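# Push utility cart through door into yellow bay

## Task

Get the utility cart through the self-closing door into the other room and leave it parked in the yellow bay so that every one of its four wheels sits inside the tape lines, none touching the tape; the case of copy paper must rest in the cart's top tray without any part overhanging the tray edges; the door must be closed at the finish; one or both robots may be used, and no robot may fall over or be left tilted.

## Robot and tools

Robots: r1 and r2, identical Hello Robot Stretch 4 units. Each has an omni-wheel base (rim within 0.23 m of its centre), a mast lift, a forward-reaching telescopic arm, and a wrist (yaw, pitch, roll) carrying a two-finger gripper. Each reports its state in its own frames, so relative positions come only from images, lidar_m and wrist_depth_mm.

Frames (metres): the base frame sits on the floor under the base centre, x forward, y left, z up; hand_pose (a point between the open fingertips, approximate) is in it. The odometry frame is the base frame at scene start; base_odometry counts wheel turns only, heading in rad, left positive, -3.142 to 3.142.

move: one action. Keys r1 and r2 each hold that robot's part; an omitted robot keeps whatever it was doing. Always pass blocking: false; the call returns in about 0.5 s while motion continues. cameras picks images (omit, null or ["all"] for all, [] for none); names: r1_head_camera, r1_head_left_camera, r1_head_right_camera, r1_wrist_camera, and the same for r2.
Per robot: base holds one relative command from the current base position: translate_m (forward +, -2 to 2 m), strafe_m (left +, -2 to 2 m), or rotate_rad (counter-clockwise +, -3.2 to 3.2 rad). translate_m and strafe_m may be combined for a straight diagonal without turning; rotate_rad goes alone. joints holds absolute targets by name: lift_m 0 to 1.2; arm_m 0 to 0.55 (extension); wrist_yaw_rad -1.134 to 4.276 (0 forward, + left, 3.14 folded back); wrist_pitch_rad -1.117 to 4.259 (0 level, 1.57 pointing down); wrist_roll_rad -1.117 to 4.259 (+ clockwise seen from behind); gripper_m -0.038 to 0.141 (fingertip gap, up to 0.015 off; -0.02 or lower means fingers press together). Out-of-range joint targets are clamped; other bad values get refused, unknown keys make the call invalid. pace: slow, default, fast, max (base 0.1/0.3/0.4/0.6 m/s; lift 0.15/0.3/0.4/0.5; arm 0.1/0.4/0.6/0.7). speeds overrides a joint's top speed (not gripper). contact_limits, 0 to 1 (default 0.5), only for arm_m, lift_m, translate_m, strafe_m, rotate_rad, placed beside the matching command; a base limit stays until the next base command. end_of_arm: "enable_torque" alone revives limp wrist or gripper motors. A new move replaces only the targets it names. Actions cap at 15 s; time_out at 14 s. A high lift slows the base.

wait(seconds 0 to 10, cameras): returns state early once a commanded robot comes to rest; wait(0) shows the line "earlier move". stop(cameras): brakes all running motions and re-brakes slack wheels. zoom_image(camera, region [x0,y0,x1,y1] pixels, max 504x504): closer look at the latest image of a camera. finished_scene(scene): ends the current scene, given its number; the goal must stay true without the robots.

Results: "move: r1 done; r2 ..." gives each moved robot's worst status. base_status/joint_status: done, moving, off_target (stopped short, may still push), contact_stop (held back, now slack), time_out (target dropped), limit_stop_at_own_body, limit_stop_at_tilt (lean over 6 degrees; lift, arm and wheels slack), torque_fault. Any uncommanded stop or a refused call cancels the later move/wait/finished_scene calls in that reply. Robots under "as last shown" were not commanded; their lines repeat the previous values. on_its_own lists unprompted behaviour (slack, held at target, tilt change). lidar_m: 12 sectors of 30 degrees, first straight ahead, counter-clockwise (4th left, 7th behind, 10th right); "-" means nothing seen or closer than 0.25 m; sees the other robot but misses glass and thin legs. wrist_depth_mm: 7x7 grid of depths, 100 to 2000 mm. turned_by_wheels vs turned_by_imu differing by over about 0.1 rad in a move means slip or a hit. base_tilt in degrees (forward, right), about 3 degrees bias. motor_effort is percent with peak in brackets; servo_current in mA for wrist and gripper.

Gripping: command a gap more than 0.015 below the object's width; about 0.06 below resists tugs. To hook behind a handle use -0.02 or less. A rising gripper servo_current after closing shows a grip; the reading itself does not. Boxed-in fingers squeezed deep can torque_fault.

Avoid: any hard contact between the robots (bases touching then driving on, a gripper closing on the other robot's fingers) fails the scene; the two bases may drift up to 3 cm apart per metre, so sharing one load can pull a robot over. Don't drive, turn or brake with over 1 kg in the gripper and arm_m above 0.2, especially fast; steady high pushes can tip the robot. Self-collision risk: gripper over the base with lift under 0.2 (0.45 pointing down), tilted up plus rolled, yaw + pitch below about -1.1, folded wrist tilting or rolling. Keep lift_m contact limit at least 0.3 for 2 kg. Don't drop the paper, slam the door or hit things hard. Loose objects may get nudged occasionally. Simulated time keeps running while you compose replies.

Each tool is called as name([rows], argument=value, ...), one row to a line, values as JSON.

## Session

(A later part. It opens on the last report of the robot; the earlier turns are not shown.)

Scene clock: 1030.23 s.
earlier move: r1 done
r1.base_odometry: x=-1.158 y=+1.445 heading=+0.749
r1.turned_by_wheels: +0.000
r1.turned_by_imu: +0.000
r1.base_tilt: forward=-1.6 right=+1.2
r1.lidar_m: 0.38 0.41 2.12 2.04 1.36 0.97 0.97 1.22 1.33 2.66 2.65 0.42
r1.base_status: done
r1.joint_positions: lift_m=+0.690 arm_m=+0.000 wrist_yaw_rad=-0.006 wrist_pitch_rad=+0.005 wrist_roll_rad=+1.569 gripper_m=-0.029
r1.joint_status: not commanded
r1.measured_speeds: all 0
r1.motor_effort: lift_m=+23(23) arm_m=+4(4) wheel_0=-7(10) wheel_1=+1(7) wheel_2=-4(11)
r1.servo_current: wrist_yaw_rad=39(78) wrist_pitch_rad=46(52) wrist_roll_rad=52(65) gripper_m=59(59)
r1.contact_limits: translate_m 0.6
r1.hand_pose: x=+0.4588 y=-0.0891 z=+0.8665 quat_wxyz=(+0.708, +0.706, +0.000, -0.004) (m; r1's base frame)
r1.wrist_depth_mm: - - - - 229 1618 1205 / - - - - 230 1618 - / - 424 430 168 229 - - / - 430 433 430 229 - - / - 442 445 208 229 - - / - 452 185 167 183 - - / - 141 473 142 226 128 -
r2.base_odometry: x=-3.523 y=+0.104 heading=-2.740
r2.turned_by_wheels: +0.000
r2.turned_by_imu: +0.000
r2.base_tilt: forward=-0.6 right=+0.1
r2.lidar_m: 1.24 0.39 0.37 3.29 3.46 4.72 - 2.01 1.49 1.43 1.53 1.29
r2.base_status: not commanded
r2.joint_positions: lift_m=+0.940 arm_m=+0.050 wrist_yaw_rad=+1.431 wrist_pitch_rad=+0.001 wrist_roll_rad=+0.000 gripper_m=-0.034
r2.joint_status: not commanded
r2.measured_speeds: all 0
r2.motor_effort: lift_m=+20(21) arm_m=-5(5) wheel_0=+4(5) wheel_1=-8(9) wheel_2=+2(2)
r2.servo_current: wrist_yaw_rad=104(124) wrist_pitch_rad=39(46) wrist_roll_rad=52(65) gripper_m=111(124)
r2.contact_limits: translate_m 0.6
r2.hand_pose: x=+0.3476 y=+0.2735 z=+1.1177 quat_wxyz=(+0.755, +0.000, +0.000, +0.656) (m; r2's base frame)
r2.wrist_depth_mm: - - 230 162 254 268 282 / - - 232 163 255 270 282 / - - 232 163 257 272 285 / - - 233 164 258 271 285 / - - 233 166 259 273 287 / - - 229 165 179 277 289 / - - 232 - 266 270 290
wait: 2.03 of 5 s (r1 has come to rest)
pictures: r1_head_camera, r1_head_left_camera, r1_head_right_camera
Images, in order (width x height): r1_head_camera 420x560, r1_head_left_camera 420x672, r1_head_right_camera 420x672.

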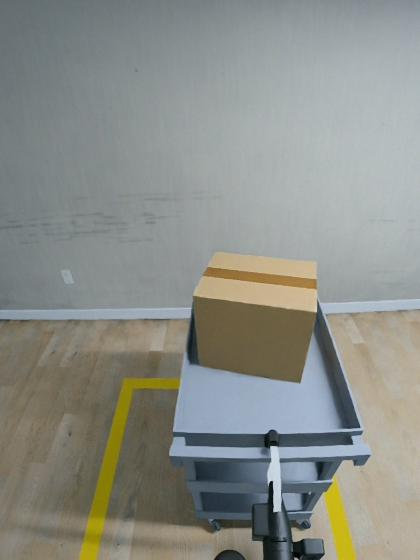

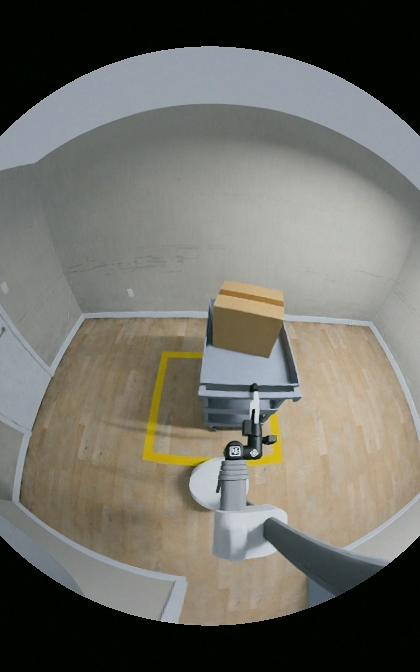

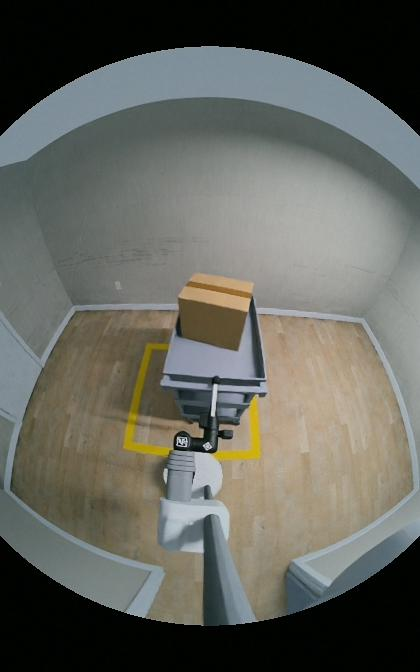

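move(r1={"joints":{"gripper_m":0.1}}, blocking=false, cameras=[])

wait(seconds=3, cameras=[])

move(r1={"base":{"translate_m":-0.3},"pace":"slow"}, blocking=false, cameras=[])

wait(seconds=6, cameras=["r1_head_camera","r1_head_right_camera"])

zoom_image(camera="r1_head_camera", region=[100, 300, 400, 560])

Scene clock: 1040.23 s.
move: r1 moving
r1.base_odometry: x=-1.158 y=+1.445 heading=+0.749
r1.turned_by_wheels: +0.000
r1.turned_by_imu: +0.000
r1.base_tilt: forward=-1.6 right=+1.3
r1.lidar_m: 0.37 0.42 2.07 2.04 1.35 0.97 0.95 1.25 1.37 2.68 2.69 0.43
r1.base_status: not commanded
r1.joint_positions: lift_m=+0.690 arm_m=+0.000 wrist_yaw_rad=-0.006 wrist_pitch_rad=+0.005 wrist_roll_rad=+1.569 gripper_m=-0.004
r1.joint_status: gripper_m moving
r1.measured_speeds: translate_m=+0.000 strafe_m=+0.000 rotate_rad=+0.001 lift_m=+0.000 arm_m=+0.000 wrist_yaw_rad=+0.000 wrist_pitch_rad=+0.000 wrist_roll_rad=+0.000
r1.motor_effort: lift_m=+23(23) arm_m=+4(4) wheel_0=-6(8) wheel_1=+1(1) wheel_2=-4(4)
r1.servo_current: wrist_yaw_rad=46(72) wrist_pitch_rad=39(52) wrist_roll_rad=59(59) gripper_m=78(78)
r1.contact_limits: translate_m 0.6
r1.hand_pose: x=+0.4588 y=-0.0891 z=+0.8665 quat_wxyz=(+0.708, +0.706, +0.000, -0.004) (m; r1's base frame)
r1.wrist_depth_mm: - - - - 233 1618 1205 / - - - - 234 1618 - / - 427 430 172 232 - - / - 430 433 433 232 - - / - 445 449 213 232 - - / - 459 208 201 187 - - / - 142 186 133 232 - -
r2: as last shown
r2.base_tilt: forward=-0.7 right=+0.0
r2.lidar_m: 1.25 0.40 0.38 3.30 3.46 4.74 - 1.99 1.49 1.45 1.54 1.31
r2.motor_effort: lift_m=+21(21) arm_m=-5(5) wheel_0=+4(5) wheel_1=-8(8) wheel_2=+2(2)
r2.servo_current: wrist_yaw_rad=104(111) wrist_pitch_rad=39(46) wrist_roll_rad=39(52) gripper_m=117(117)
r2.contact_limits: translate_m 0.6
r2.wrist_depth_mm: - - 230 162 254 268 282 / - - 230 163 256 270 283 / - - 232 163 257 271 285 / - - 234 164 258 271 286 / - - 235 166 259 273 289 / - - 229 166 179 277 287 / - - 234 - 266 270 291
pictures: none
No camera images: "cameras" was empty.

Scene clock: 1041.73 s.
earlier move: r1 done
r1.base_odometry: x=-1.158 y=+1.445 heading=+0.750
r1.turned_by_wheels: +0.000
r1.turned_by_imu: +0.000
r1.base_tilt: forward=-1.6 right=+1.2
r1.lidar_m: 0.39 0.43 2.12 2.03 1.35 0.97 0.95 1.22 1.36 2.65 2.67 0.43
r1.base_status: not commanded
r1.joint_positions: lift_m=+0.690 arm_m=+0.000 wrist_yaw_rad=-0.003 wrist_pitch_rad=+0.002 wrist_roll_rad=+1.569 gripper_m=+0.100
r1.joint_status: all done
r1.measured_speeds: all 0
r1.motor_effort: lift_m=+23(23) arm_m=+4(4) wheel_0=-3(8) wheel_1=+1(1) wheel_2=-3(4)
r1.servo_current: wrist_yaw_rad=59(72) wrist_pitch_rad=39(52) wrist_roll_rad=46(65) gripper_m=46(91)
r1.contact_limits: translate_m 0.6
r1.hand_pose: x=+0.4590 y=-0.0882 z=+0.8672 quat_wxyz=(+0.708, +0.706, +0.000, -0.002) (m; r1's base frame)
r1.wrist_depth_mm: - - - 181 240 1499 1229 / - - - - 241 1661 - / - - 469 182 242 - - / - 442 442 439 242 - - / - 452 462 452 244 - - / - 216 469 182 198 - - / - 163 492 144 244 - -
r2.base_odometry: x=-3.523 y=+0.104 heading=-2.740
r2.turned_by_wheels: +0.000
r2.turned_by_imu: +0.000
r2.base_tilt: forward=-0.7 right=+0.0
r2.lidar_m: 1.26 0.39 0.37 3.30 3.47 4.74 - 2.02 1.51 1.44 1.52 1.31
r2.base_status: not commanded
r2.joint_positions: lift_m=+0.940 arm_m=+0.050 wrist_yaw_rad=+1.431 wrist_pitch_rad=+0.001 wrist_roll_rad=+0.000 gripper_m=-0.034
r2.joint_status: not commanded
r2.measured_speeds: all 0
r2.on_its_own: wrist_yaw_rad is at rest, and its servo_current (111 mA) is outside its rest range (0 to 104 mA)
r2.motor_effort: lift_m=+20(21) arm_m=-5(5) wheel_0=+4(5) wheel_1=-8(8) wheel_2=+2(2)
r2.servo_current: wrist_yaw_rad=111(117) wrist_pitch_rad=39(46) wrist_roll_rad=46(59) gripper_m=117(124)
r2.contact_limits: translate_m 0.6
r2.hand_pose: x=+0.3476 y=+0.2735 z=+1.1177 quat_wxyz=(+0.755, +0.000, +0.000, +0.656) (m; r2's base frame)
r2.wrist_depth_mm: - - 230 162 254 267 282 / - - 230 163 257 270 283 / - - 232 163 256 270 283 / - - 232 164 257 271 285 / - - 235 166 259 273 287 / - - 229 166 180 277 290 / - - 233 - 265 270 290
wait: 1.50 of 3 s (r1 has come to rest)
pictures: none
No camera images: "cameras" was empty.

Scene clock: 1042.23 s.
move: r1 moving
r1.base_odometry: x=-1.167 y=+1.436 heading=+0.749
r1.turned_by_wheels: +0.000
r1.turned_by_imu: +0.000
r1.base_tilt: forward=-1.6 right=+1.3
r1.lidar_m: 0.39 0.45 2.10 2.04 1.34 0.94 0.92 1.24 1.33 2.67 2.71 0.43
r1.base_status: translate_m moving
r1.joint_positions: lift_m=+0.690 arm_m=+0.000 wrist_yaw_rad=-0.003 wrist_pitch_rad=+0.002 wrist_roll_rad=+1.569 gripper_m=+0.100
r1.joint_status: not commanded
r1.measured_speeds: translate_m=-0.048 strafe_m=+0.000 rotate_rad=+0.002 lift_m=+0.000 arm_m=+0.000 wrist_yaw_rad=+0.000 wrist_pitch_rad=+0.000 wrist_roll_rad=+0.000
r1.motor_effort: lift_m=+23(23) arm_m=+4(4) wheel_0=-8(8) wheel_1=-3(7) wheel_2=+5(7)
r1.servo_current: wrist_yaw_rad=46(65) wrist_pitch_rad=46(52) wrist_roll_rad=59(59) gripper_m=46(46)
r1.hand_pose: x=+0.4590 y=-0.0882 z=+0.8672 quat_wxyz=(+0.708, +0.706, +0.000, -0.002) (m; r1's base frame)
r1.wrist_depth_mm: - - - 192 251 1430 1205 / - - - 191 251 1618 - / - - 500 250 253 - - / - 449 455 452 254 - - / - 473 473 466 253 - - / - 213 484 480 198 - - / - 162 504 144 255 - -
r2.base_odometry: x=-3.523 y=+0.104 heading=-2.740
r2.turned_by_wheels: +0.000
r2.turned_by_imu: +0.000
r2.base_tilt: forward=-0.6 right=+0.0
r2.lidar_m: 1.25 0.40 0.40 3.30 3.46 4.73 - 2.02 1.48 1.44 1.53 1.31
r2.base_status: not commanded
r2.joint_positions: lift_m=+0.940 arm_m=+0.050 wrist_yaw_rad=+1.431 wrist_pitch_rad=+0.001 wrist_roll_rad=+0.000 gripper_m=-0.034
r2.joint_status: not commanded
r2.measured_speeds: all 0
r2.motor_effort: lift_m=+20(21) arm_m=-5(5) wheel_0=+4(5) wheel_1=-8(8) wheel_2=+1(2)
r2.servo_current: wrist_yaw_rad=104(111) wrist_pitch_rad=33(46) wrist_roll_rad=46(59) gripper_m=117(117)
r2.contact_limits: translate_m 0.6
r2.hand_pose: x=+0.3476 y=+0.2735 z=+1.1177 quat_wxyz=(+0.755, +0.000, +0.000, +0.656) (m; r2's base frame)
r2.wrist_depth_mm: - - 229 162 254 268 282 / - - 230 163 255 270 283 / - - 232 163 257 271 282 / - - 233 164 258 272 287 / - - 234 166 259 272 287 / - - 231 165 179 276 287 / - - 234 - 265 271 290
pictures: none
No camera images: "cameras" was empty.

Scene clock: 1046.03 s.
earlier move: r1 done
r1.base_odometry: x=-1.377 y=+1.240 heading=+0.750
r1.turned_by_wheels: +0.000
r1.turned_by_imu: +0.000
r1.base_tilt: forward=-1.6 right=+1.3
r1.lidar_m: 0.68 2.22 2.13 2.03 0.92 0.66 0.72 1.09 1.04 2.42 2.76 0.72
r1.base_status: done
r1.joint_positions: lift_m=+0.690 arm_m=+0.000 wrist_yaw_rad=-0.003 wrist_pitch_rad=+0.002 wrist_roll_rad=+1.569 gripper_m=+0.100
r1.joint_status: not commanded
r1.measured_speeds: all 0
r1.motor_effort: lift_m=+23(23) arm_m=+4(4) wheel_0=-4(8) wheel_1=-2(7) wheel_2=+2(7)
r1.servo_current: wrist_yaw_rad=52(72) wrist_pitch_rad=39(52) wrist_roll_rad=52(65) gripper_m=39(46)
r1.hand_pose: x=+0.4590 y=-0.0882 z=+0.8672 quat_wxyz=(+0.708, +0.706, +0.000, -0.002) (m; r1's base frame)
r1.wrist_depth_mm: - - - - - 1618 1205 / - - - 477 544 1464 1118 / - - - 480 1118 - 544 / - - 741 741 1182 - 544 / - - 759 759 539 - 549 / - 190 214 798 193 - 539 / - 144 - 144 - - 549
r2.base_odometry: x=-3.523 y=+0.104 heading=-2.740
r2.turned_by_wheels: +0.000
r2.turned_by_imu: +0.001
r2.base_tilt: forward=-0.7 right=+0.0
r2.lidar_m: 1.24 0.40 0.38 3.29 3.45 4.70 - 2.03 1.52 1.45 1.49 1.32
r2.base_status: not commanded
r2.joint_positions: lift_m=+0.940 arm_m=+0.050 wrist_yaw_rad=+1.431 wrist_pitch_rad=+0.001 wrist_roll_rad=+0.000 gripper_m=-0.034
r2.joint_status: not commanded
r2.measured_speeds: all 0
r2.on_its_own: wrist_yaw_rad is at rest, and its servo_current (111 mA) is outside its rest range (0 to 104 mA)
r2.motor_effort: lift_m=+21(21) arm_m=-5(5) wheel_0=+5(5) wheel_1=-8(9) wheel_2=+2(2)
r2.servo_current: wrist_yaw_rad=111(117) wrist_pitch_rad=39(46) wrist_roll_rad=46(65) gripper_m=117(124)
r2.contact_limits: translate_m 0.6
r2.hand_pose: x=+0.3476 y=+0.2735 z=+1.1177 quat_wxyz=(+0.755, +0.000, +0.000, +0.656) (m; r2's base frame)
r2.wrist_depth_mm: - - 229 162 254 268 282 / - - 231 163 256 270 283 / - - 231 163 257 271 283 / - - 233 164 257 271 286 / - - 233 166 259 273 290 / - - 230 166 180 277 287 / - - 233 - 266 270 291
wait: 3.80 of 6 s (r1 has come to rest)
pictures: r1_head_camera, r1_head_right_camera
Images, in order (width x height): r1_head_camera 420x560, r1_head_right_camera 420x672.

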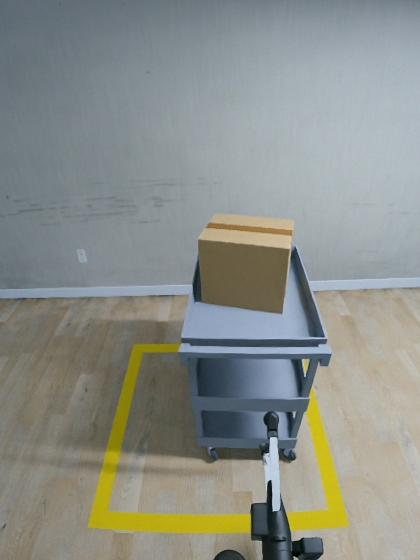

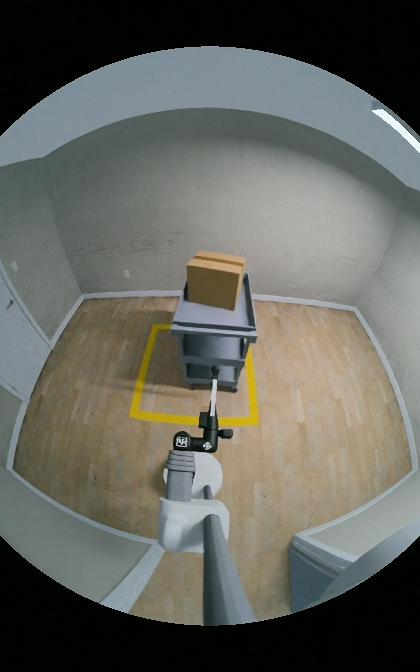

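Scaled by 1.680 from the camera's 420x560 image, which has a finer 600x800 frame.

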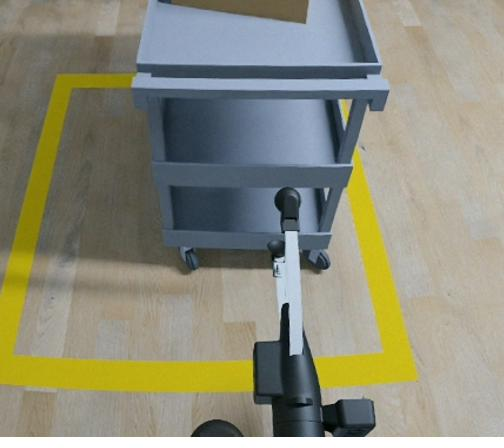

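move(r2={"joints":{"gripper_m":0.1}}, blocking=false, cameras=[])

wait(seconds=8, cameras=[])

wait(seconds=5, cameras=["r2_head_camera","r1_head_right_camera","r2_head_left_camera"])

Scene clock: 1055.87 s.
move: r2 moving
r1: as last shown
r1.lidar_m: 0.69 2.21 2.14 2.05 0.91 0.64 0.76 1.08 1.04 2.41 2.75 0.72
r1.motor_effort: lift_m=+23(23) arm_m=+4(4) wheel_0=-4(4) wheel_1=-1(2) wheel_2=+2(2)
r1.servo_current: wrist_yaw_rad=39(65) wrist_pitch_rad=39(52) wrist_roll_rad=39(59) gripper_m=46(46)
r1.wrist_depth_mm: - - - - - 1661 1229 / - - - 477 539 1430 1098 / - - - 477 1118 - 544 / - - 741 732 1160 - 544 / - - 750 768 544 - 539 / - 190 216 788 193 - 544 / - 144 - 144 - - 549
r2.base_odometry: x=-3.523 y=+0.104 heading=-2.740
r2.turned_by_wheels: +0.000
r2.turned_by_imu: +0.000
r2.base_tilt: forward=-0.6 right=+0.0
r2.lidar_m: 1.25 0.40 0.39 3.31 3.49 4.74 - 2.01 1.51 1.44 1.53 1.32
r2.base_status: not commanded
r2.joint_positions: lift_m=+0.940 arm_m=+0.050 wrist_yaw_rad=+1.431 wrist_pitch_rad=+0.001 wrist_roll_rad=+0.000 gripper_m=-0.009
r2.joint_status: gripper_m moving
r2.measured_speeds: all 0
r2.motor_effort: lift_m=+20(20) arm_m=-5(5) wheel_0=+5(5) wheel_1=-8(8) wheel_2=+2(2)
r2.servo_current: wrist_yaw_rad=104(117) wrist_pitch_rad=39(46) wrist_roll_rad=39(59) gripper_m=104(111)
r2.contact_limits: translate_m 0.6
r2.hand_pose: x=+0.3476 y=+0.2735 z=+1.1177 quat_wxyz=(+0.755, +0.000, +0.000, +0.656) (m; r2's base frame)
r2.wrist_depth_mm: - - 234 167 258 272 285 / - - 236 168 259 273 287 / - - 236 169 259 274 289 / - - 237 168 263 278 290 / - - 238 170 264 278 290 / - - 236 171 183 281 293 / - - 239 - 270 279 297
pictures: none
No camera images: "cameras" was empty.

Scene clock: 1057.40 s.
earlier move: r2 done
r1.base_odometry: x=-1.377 y=+1.240 heading=+0.750
r1.turned_by_wheels: +0.000
r1.turned_by_imu: +0.000
r1.base_tilt: forward=-1.6 right=+1.2
r1.lidar_m: 0.68 2.21 2.11 2.04 0.93 0.67 0.76 1.09 1.02 2.42 2.77 0.72
r1.base_status: not commanded
r1.joint_positions: lift_m=+0.690 arm_m=+0.000 wrist_yaw_rad=-0.003 wrist_pitch_rad=+0.002 wrist_roll_rad=+1.569 gripper_m=+0.100
r1.joint_status: not commanded
r1.measured_speeds: all 0
r1.motor_effort: lift_m=+23(24) arm_m=+4(4) wheel_0=-4(5) wheel_1=-1(2) wheel_2=+2(2)
r1.servo_current: wrist_yaw_rad=59(65) wrist_pitch_rad=33(52) wrist_roll_rad=52(65) gripper_m=46(46)
r1.hand_pose: x=+0.4590 y=-0.0882 z=+0.8672 quat_wxyz=(+0.708, +0.706, +0.000, -0.002) (m; r1's base frame)
r1.wrist_depth_mm: - - - - - 1576 1205 / - - - 480 544 1397 1098 / - - - 477 1098 - 539 / - - 741 741 1138 - 549 / - - 759 768 539 - 549 / - 190 216 798 191 - 544 / - 144 - 144 - - 549
r2.base_odometry: x=-3.523 y=+0.104 heading=-2.740
r2.turned_by_wheels: +0.000
r2.turned_by_imu: +0.001
r2.base_tilt: forward=-0.6 right=+0.1
r2.lidar_m: 1.26 0.75 0.60 3.30 3.46 4.74 - 1.99 1.50 1.43 1.54 1.32
r2.base_status: not commanded
r2.joint_positions: lift_m=+0.940 arm_m=+0.050 wrist_yaw_rad=+1.449 wrist_pitch_rad=+0.001 wrist_roll_rad=+0.000 gripper_m=+0.100
r2.joint_status: all done
r2.measured_speeds: all 0
r2.motor_effort: lift_m=+20(21) arm_m=-5(5) wheel_0=+1(5) wheel_1=+1(8) wheel_2=+2(2)
r2.servo_current: wrist_yaw_rad=33(117) wrist_pitch_rad=46(46) wrist_roll_rad=46(59) gripper_m=46(137)
r2.contact_limits: translate_m 0.6
r2.hand_pose: x=+0.3428 y=+0.2756 z=+1.1177 quat_wxyz=(+0.749, +0.000, +0.000, +0.663) (m; r2's base frame)
r2.wrist_depth_mm: - - - - - - - / - - - 430 - - - / - - - 427 - - - / - - - 433 - - - / - - - 439 - - - / - - 195 436 185 - - / - - - - - - -
wait: 1.53 of 8 s (r2 has come to rest)
pictures: none
No camera images: "cameras" was empty.

Scene clock: 1062.40 s.
r1.base_odometry: x=-1.377 y=+1.240 heading=+0.750
r1.turned_by_wheels: +0.000
r1.turned_by_imu: +0.000
r1.base_tilt: forward=-1.6 right=+1.2
r1.lidar_m: 0.66 2.22 2.14 2.05 0.91 0.65 0.73 0.80 1.01 2.39 2.75 0.70
r1.base_status: not commanded
r1.joint_positions: lift_m=+0.690 arm_m=+0.000 wrist_yaw_rad=-0.003 wrist_pitch_rad=+0.002 wrist_roll_rad=+1.569 gripper_m=+0.100
r1.joint_status: not commanded
r1.measured_speeds: all 0
r1.motor_effort: lift_m=+23(24) arm_m=+4(4) wheel_0=-4(5) wheel_1=-1(2) wheel_2=+2(2)
r1.servo_current: wrist_yaw_rad=59(65) wrist_pitch_rad=33(52) wrist_roll_rad=39(65) gripper_m=39(46)
r1.hand_pose: x=+0.4590 y=-0.0882 z=+0.8672 quat_wxyz=(+0.708, +0.706, +0.000, -0.002) (m; r1's base frame)
r1.wrist_depth_mm: - - - - - 1618 1205 / - - - 480 544 1430 1118 / - - - 477 1118 - 544 / - - 741 741 1138 - 539 / - - 759 759 544 - 544 / - 190 216 788 193 - 544 / - 144 - 144 - - 544
r2.base_odometry: x=-3.523 y=+0.104 heading=-2.740
r2.turned_by_wheels: +0.000
r2.turned_by_imu: +0.001
r2.base_tilt: forward=-0.7 right=+0.1
r2.lidar_m: 1.24 1.35 1.72 3.30 3.46 4.73 - 2.02 1.50 1.43 1.51 1.31
r2.base_status: not commanded
r2.joint_positions: lift_m=+0.940 arm_m=+0.050 wrist_yaw_rad=+1.449 wrist_pitch_rad=+0.001 wrist_roll_rad=+0.000 gripper_m=+0.100
r2.joint_status: all done
r2.measured_speeds: all 0
r2.motor_effort: lift_m=+20(21) arm_m=-5(5) wheel_0=+1(5) wheel_1=+1(8) wheel_2=+2(2)
r2.servo_current: wrist_yaw_rad=46(117) wrist_pitch_rad=39(46) wrist_roll_rad=39(59) gripper_m=59(137)
r2.contact_limits: translate_m 0.6
r2.hand_pose: x=+0.3428 y=+0.2756 z=+1.1177 quat_wxyz=(+0.749, +0.000, +0.000, +0.663) (m; r2's base frame)
r2.wrist_depth_mm: - - - - - - - / - - - - - - - / - - - - - - - / - - - - - - - / - - - - - - - / - - 195 - 195 - - / - - - - - - -
wait: 5.00 s; at rest by 0.27 s
pictures: r1_head_right_camera, r2_head_camera, r2_head_left_camera
Images, in order (width x height): r1_head_right_camera 420x672, r2_head_camera 420x560, r2_head_left_camera 420x672.

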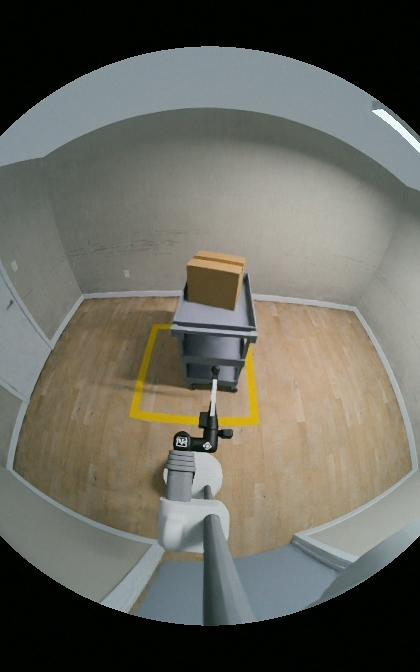

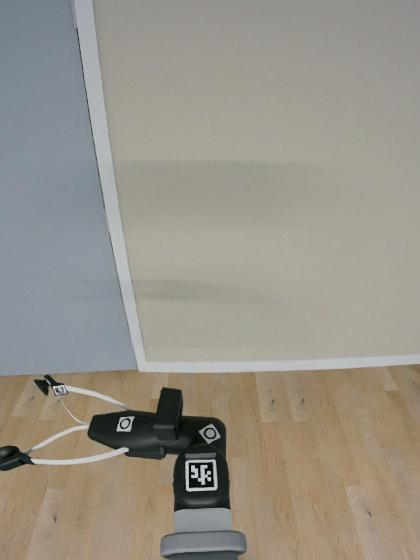

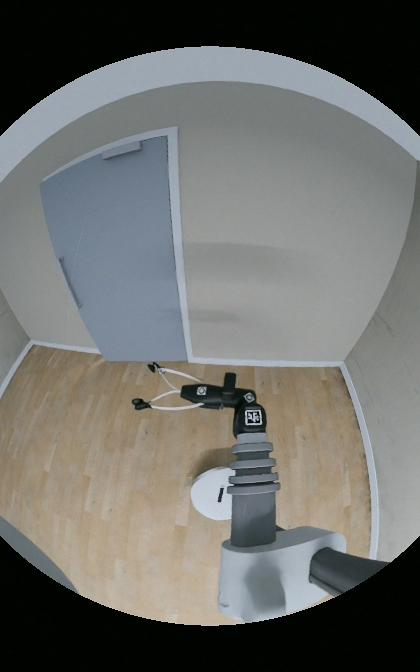

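Nearly shut; wait a few seconds.

wait(seconds=5, cameras=["r1_head_camera","r1_head_right_camera","r2_head_left_camera"])

zoom_image(camera="r2_head_left_camera", region=[20, 110, 220, 390])

zoom_image(camera="r1_head_right_camera", region=[80, 480, 360, 640])

Scene clock: 1071.77 s.
r1.base_odometry: x=-1.377 y=+1.240 heading=+0.750
r1.turned_by_wheels: +0.000
r1.turned_by_imu: -0.001
r1.base_tilt: forward=-1.6 right=+1.3
r1.lidar_m: 0.68 2.24 2.15 2.05 0.92 0.64 0.70 0.74 1.02 2.41 2.75 0.71
r1.base_status: not commanded
r1.joint_positions: lift_m=+0.690 arm_m=+0.000 wrist_yaw_rad=-0.003 wrist_pitch_rad=+0.002 wrist_roll_rad=+1.569 gripper_m=+0.100
r1.joint_status: not commanded
r1.measured_speeds: all 0
r1.motor_effort: lift_m=+23(24) arm_m=+4(4) wheel_0=-4(5) wheel_1=-1(2) wheel_2=+2(2)
r1.servo_current: wrist_yaw_rad=39(65) wrist_pitch_rad=39(52) wrist_roll_rad=46(65) gripper_m=46(46)
r1.hand_pose: x=+0.4590 y=-0.0882 z=+0.8672 quat_wxyz=(+0.708, +0.706, +0.000, -0.002) (m; r1's base frame)
r1.wrist_depth_mm: - - - - - 1618 1205 / - - - 477 554 1464 1098 / - - - 473 1098 - 544 / - - 732 741 1138 - 549 / - - 768 759 549 - 549 / - 190 215 778 193 - 544 / - 144 - 144 - - 544
r2.base_odometry: x=-3.523 y=+0.104 heading=-2.740
r2.turned_by_wheels: +0.000
r2.turned_by_imu: +0.001
r2.base_tilt: forward=-0.7 right=+0.1
r2.lidar_m: 1.24 1.32 1.81 3.29 3.44 4.74 - 2.00 1.51 1.44 1.53 1.31
r2.base_status: not commanded
r2.joint_positions: lift_m=+0.940 arm_m=+0.050 wrist_yaw_rad=+1.449 wrist_pitch_rad=+0.001 wrist_roll_rad=+0.000 gripper_m=+0.100
r2.joint_status: all done
r2.measured_speeds: all 0
r2.motor_effort: lift_m=+20(21) arm_m=-5(5) wheel_0=+1(5) wheel_1=+1(8) wheel_2=+2(2)
r2.servo_current: wrist_yaw_rad=46(117) wrist_pitch_rad=39(46) wrist_roll_rad=52(59) gripper_m=46(137)
r2.contact_limits: translate_m 0.6
r2.hand_pose: x=+0.3428 y=+0.2756 z=+1.1177 quat_wxyz=(+0.749, +0.000, +0.000, +0.663) (m; r2's base frame)
r2.wrist_depth_mm: - - - - - - - / - - - - - - - / - - - - - - - / - - - - - - - / - - - - - - - / - - 195 - 195 - - / - - - - - - -
wait: 5.00 s; at rest from the start
pictures: r1_head_camera, r1_head_right_camera, r2_head_left_camera
Images, in order (width x height): r1_head_camera 420x560, r1_head_right_camera 420x672, r2_head_left_camera 420x672.

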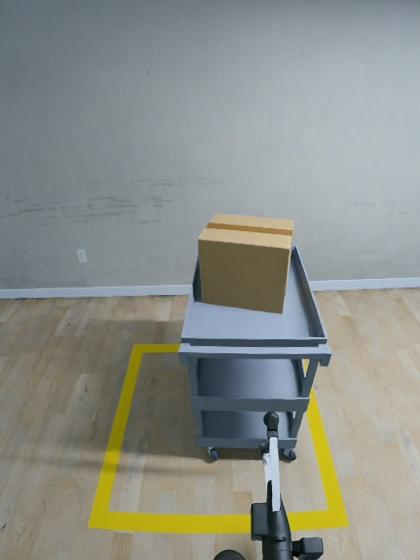

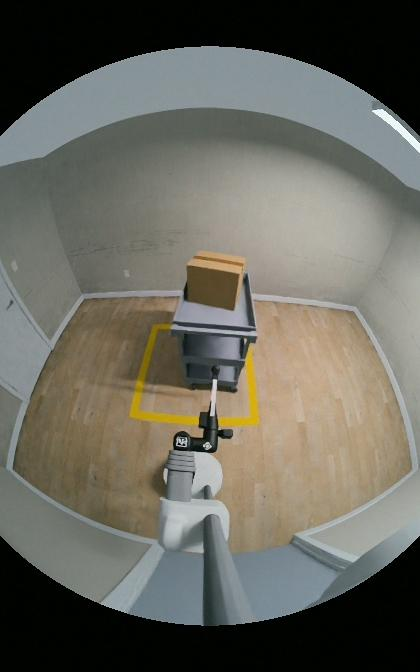

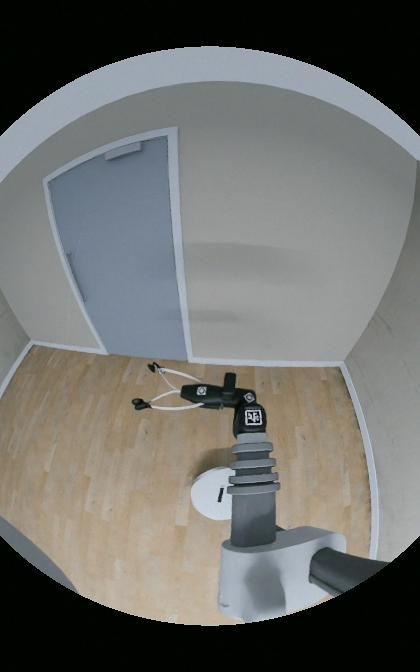

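Scaled by 1.800 from the camera's 420x672 image, which has a finer 600x960 frame.

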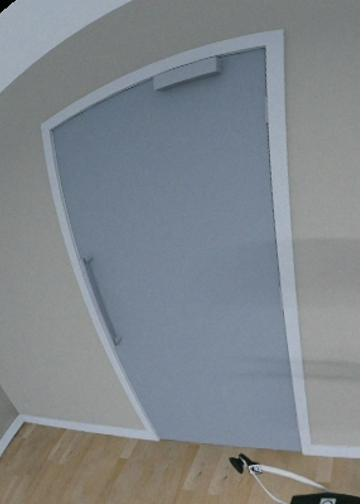

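Scaled by 1.800 from the camera's 420x672 image, which has a finer 600x960 frame.

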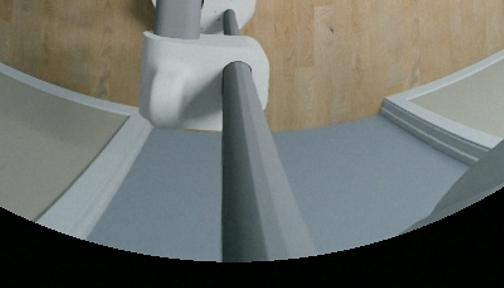

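finished_scene(scene=2)

The scene is finished: the task was done.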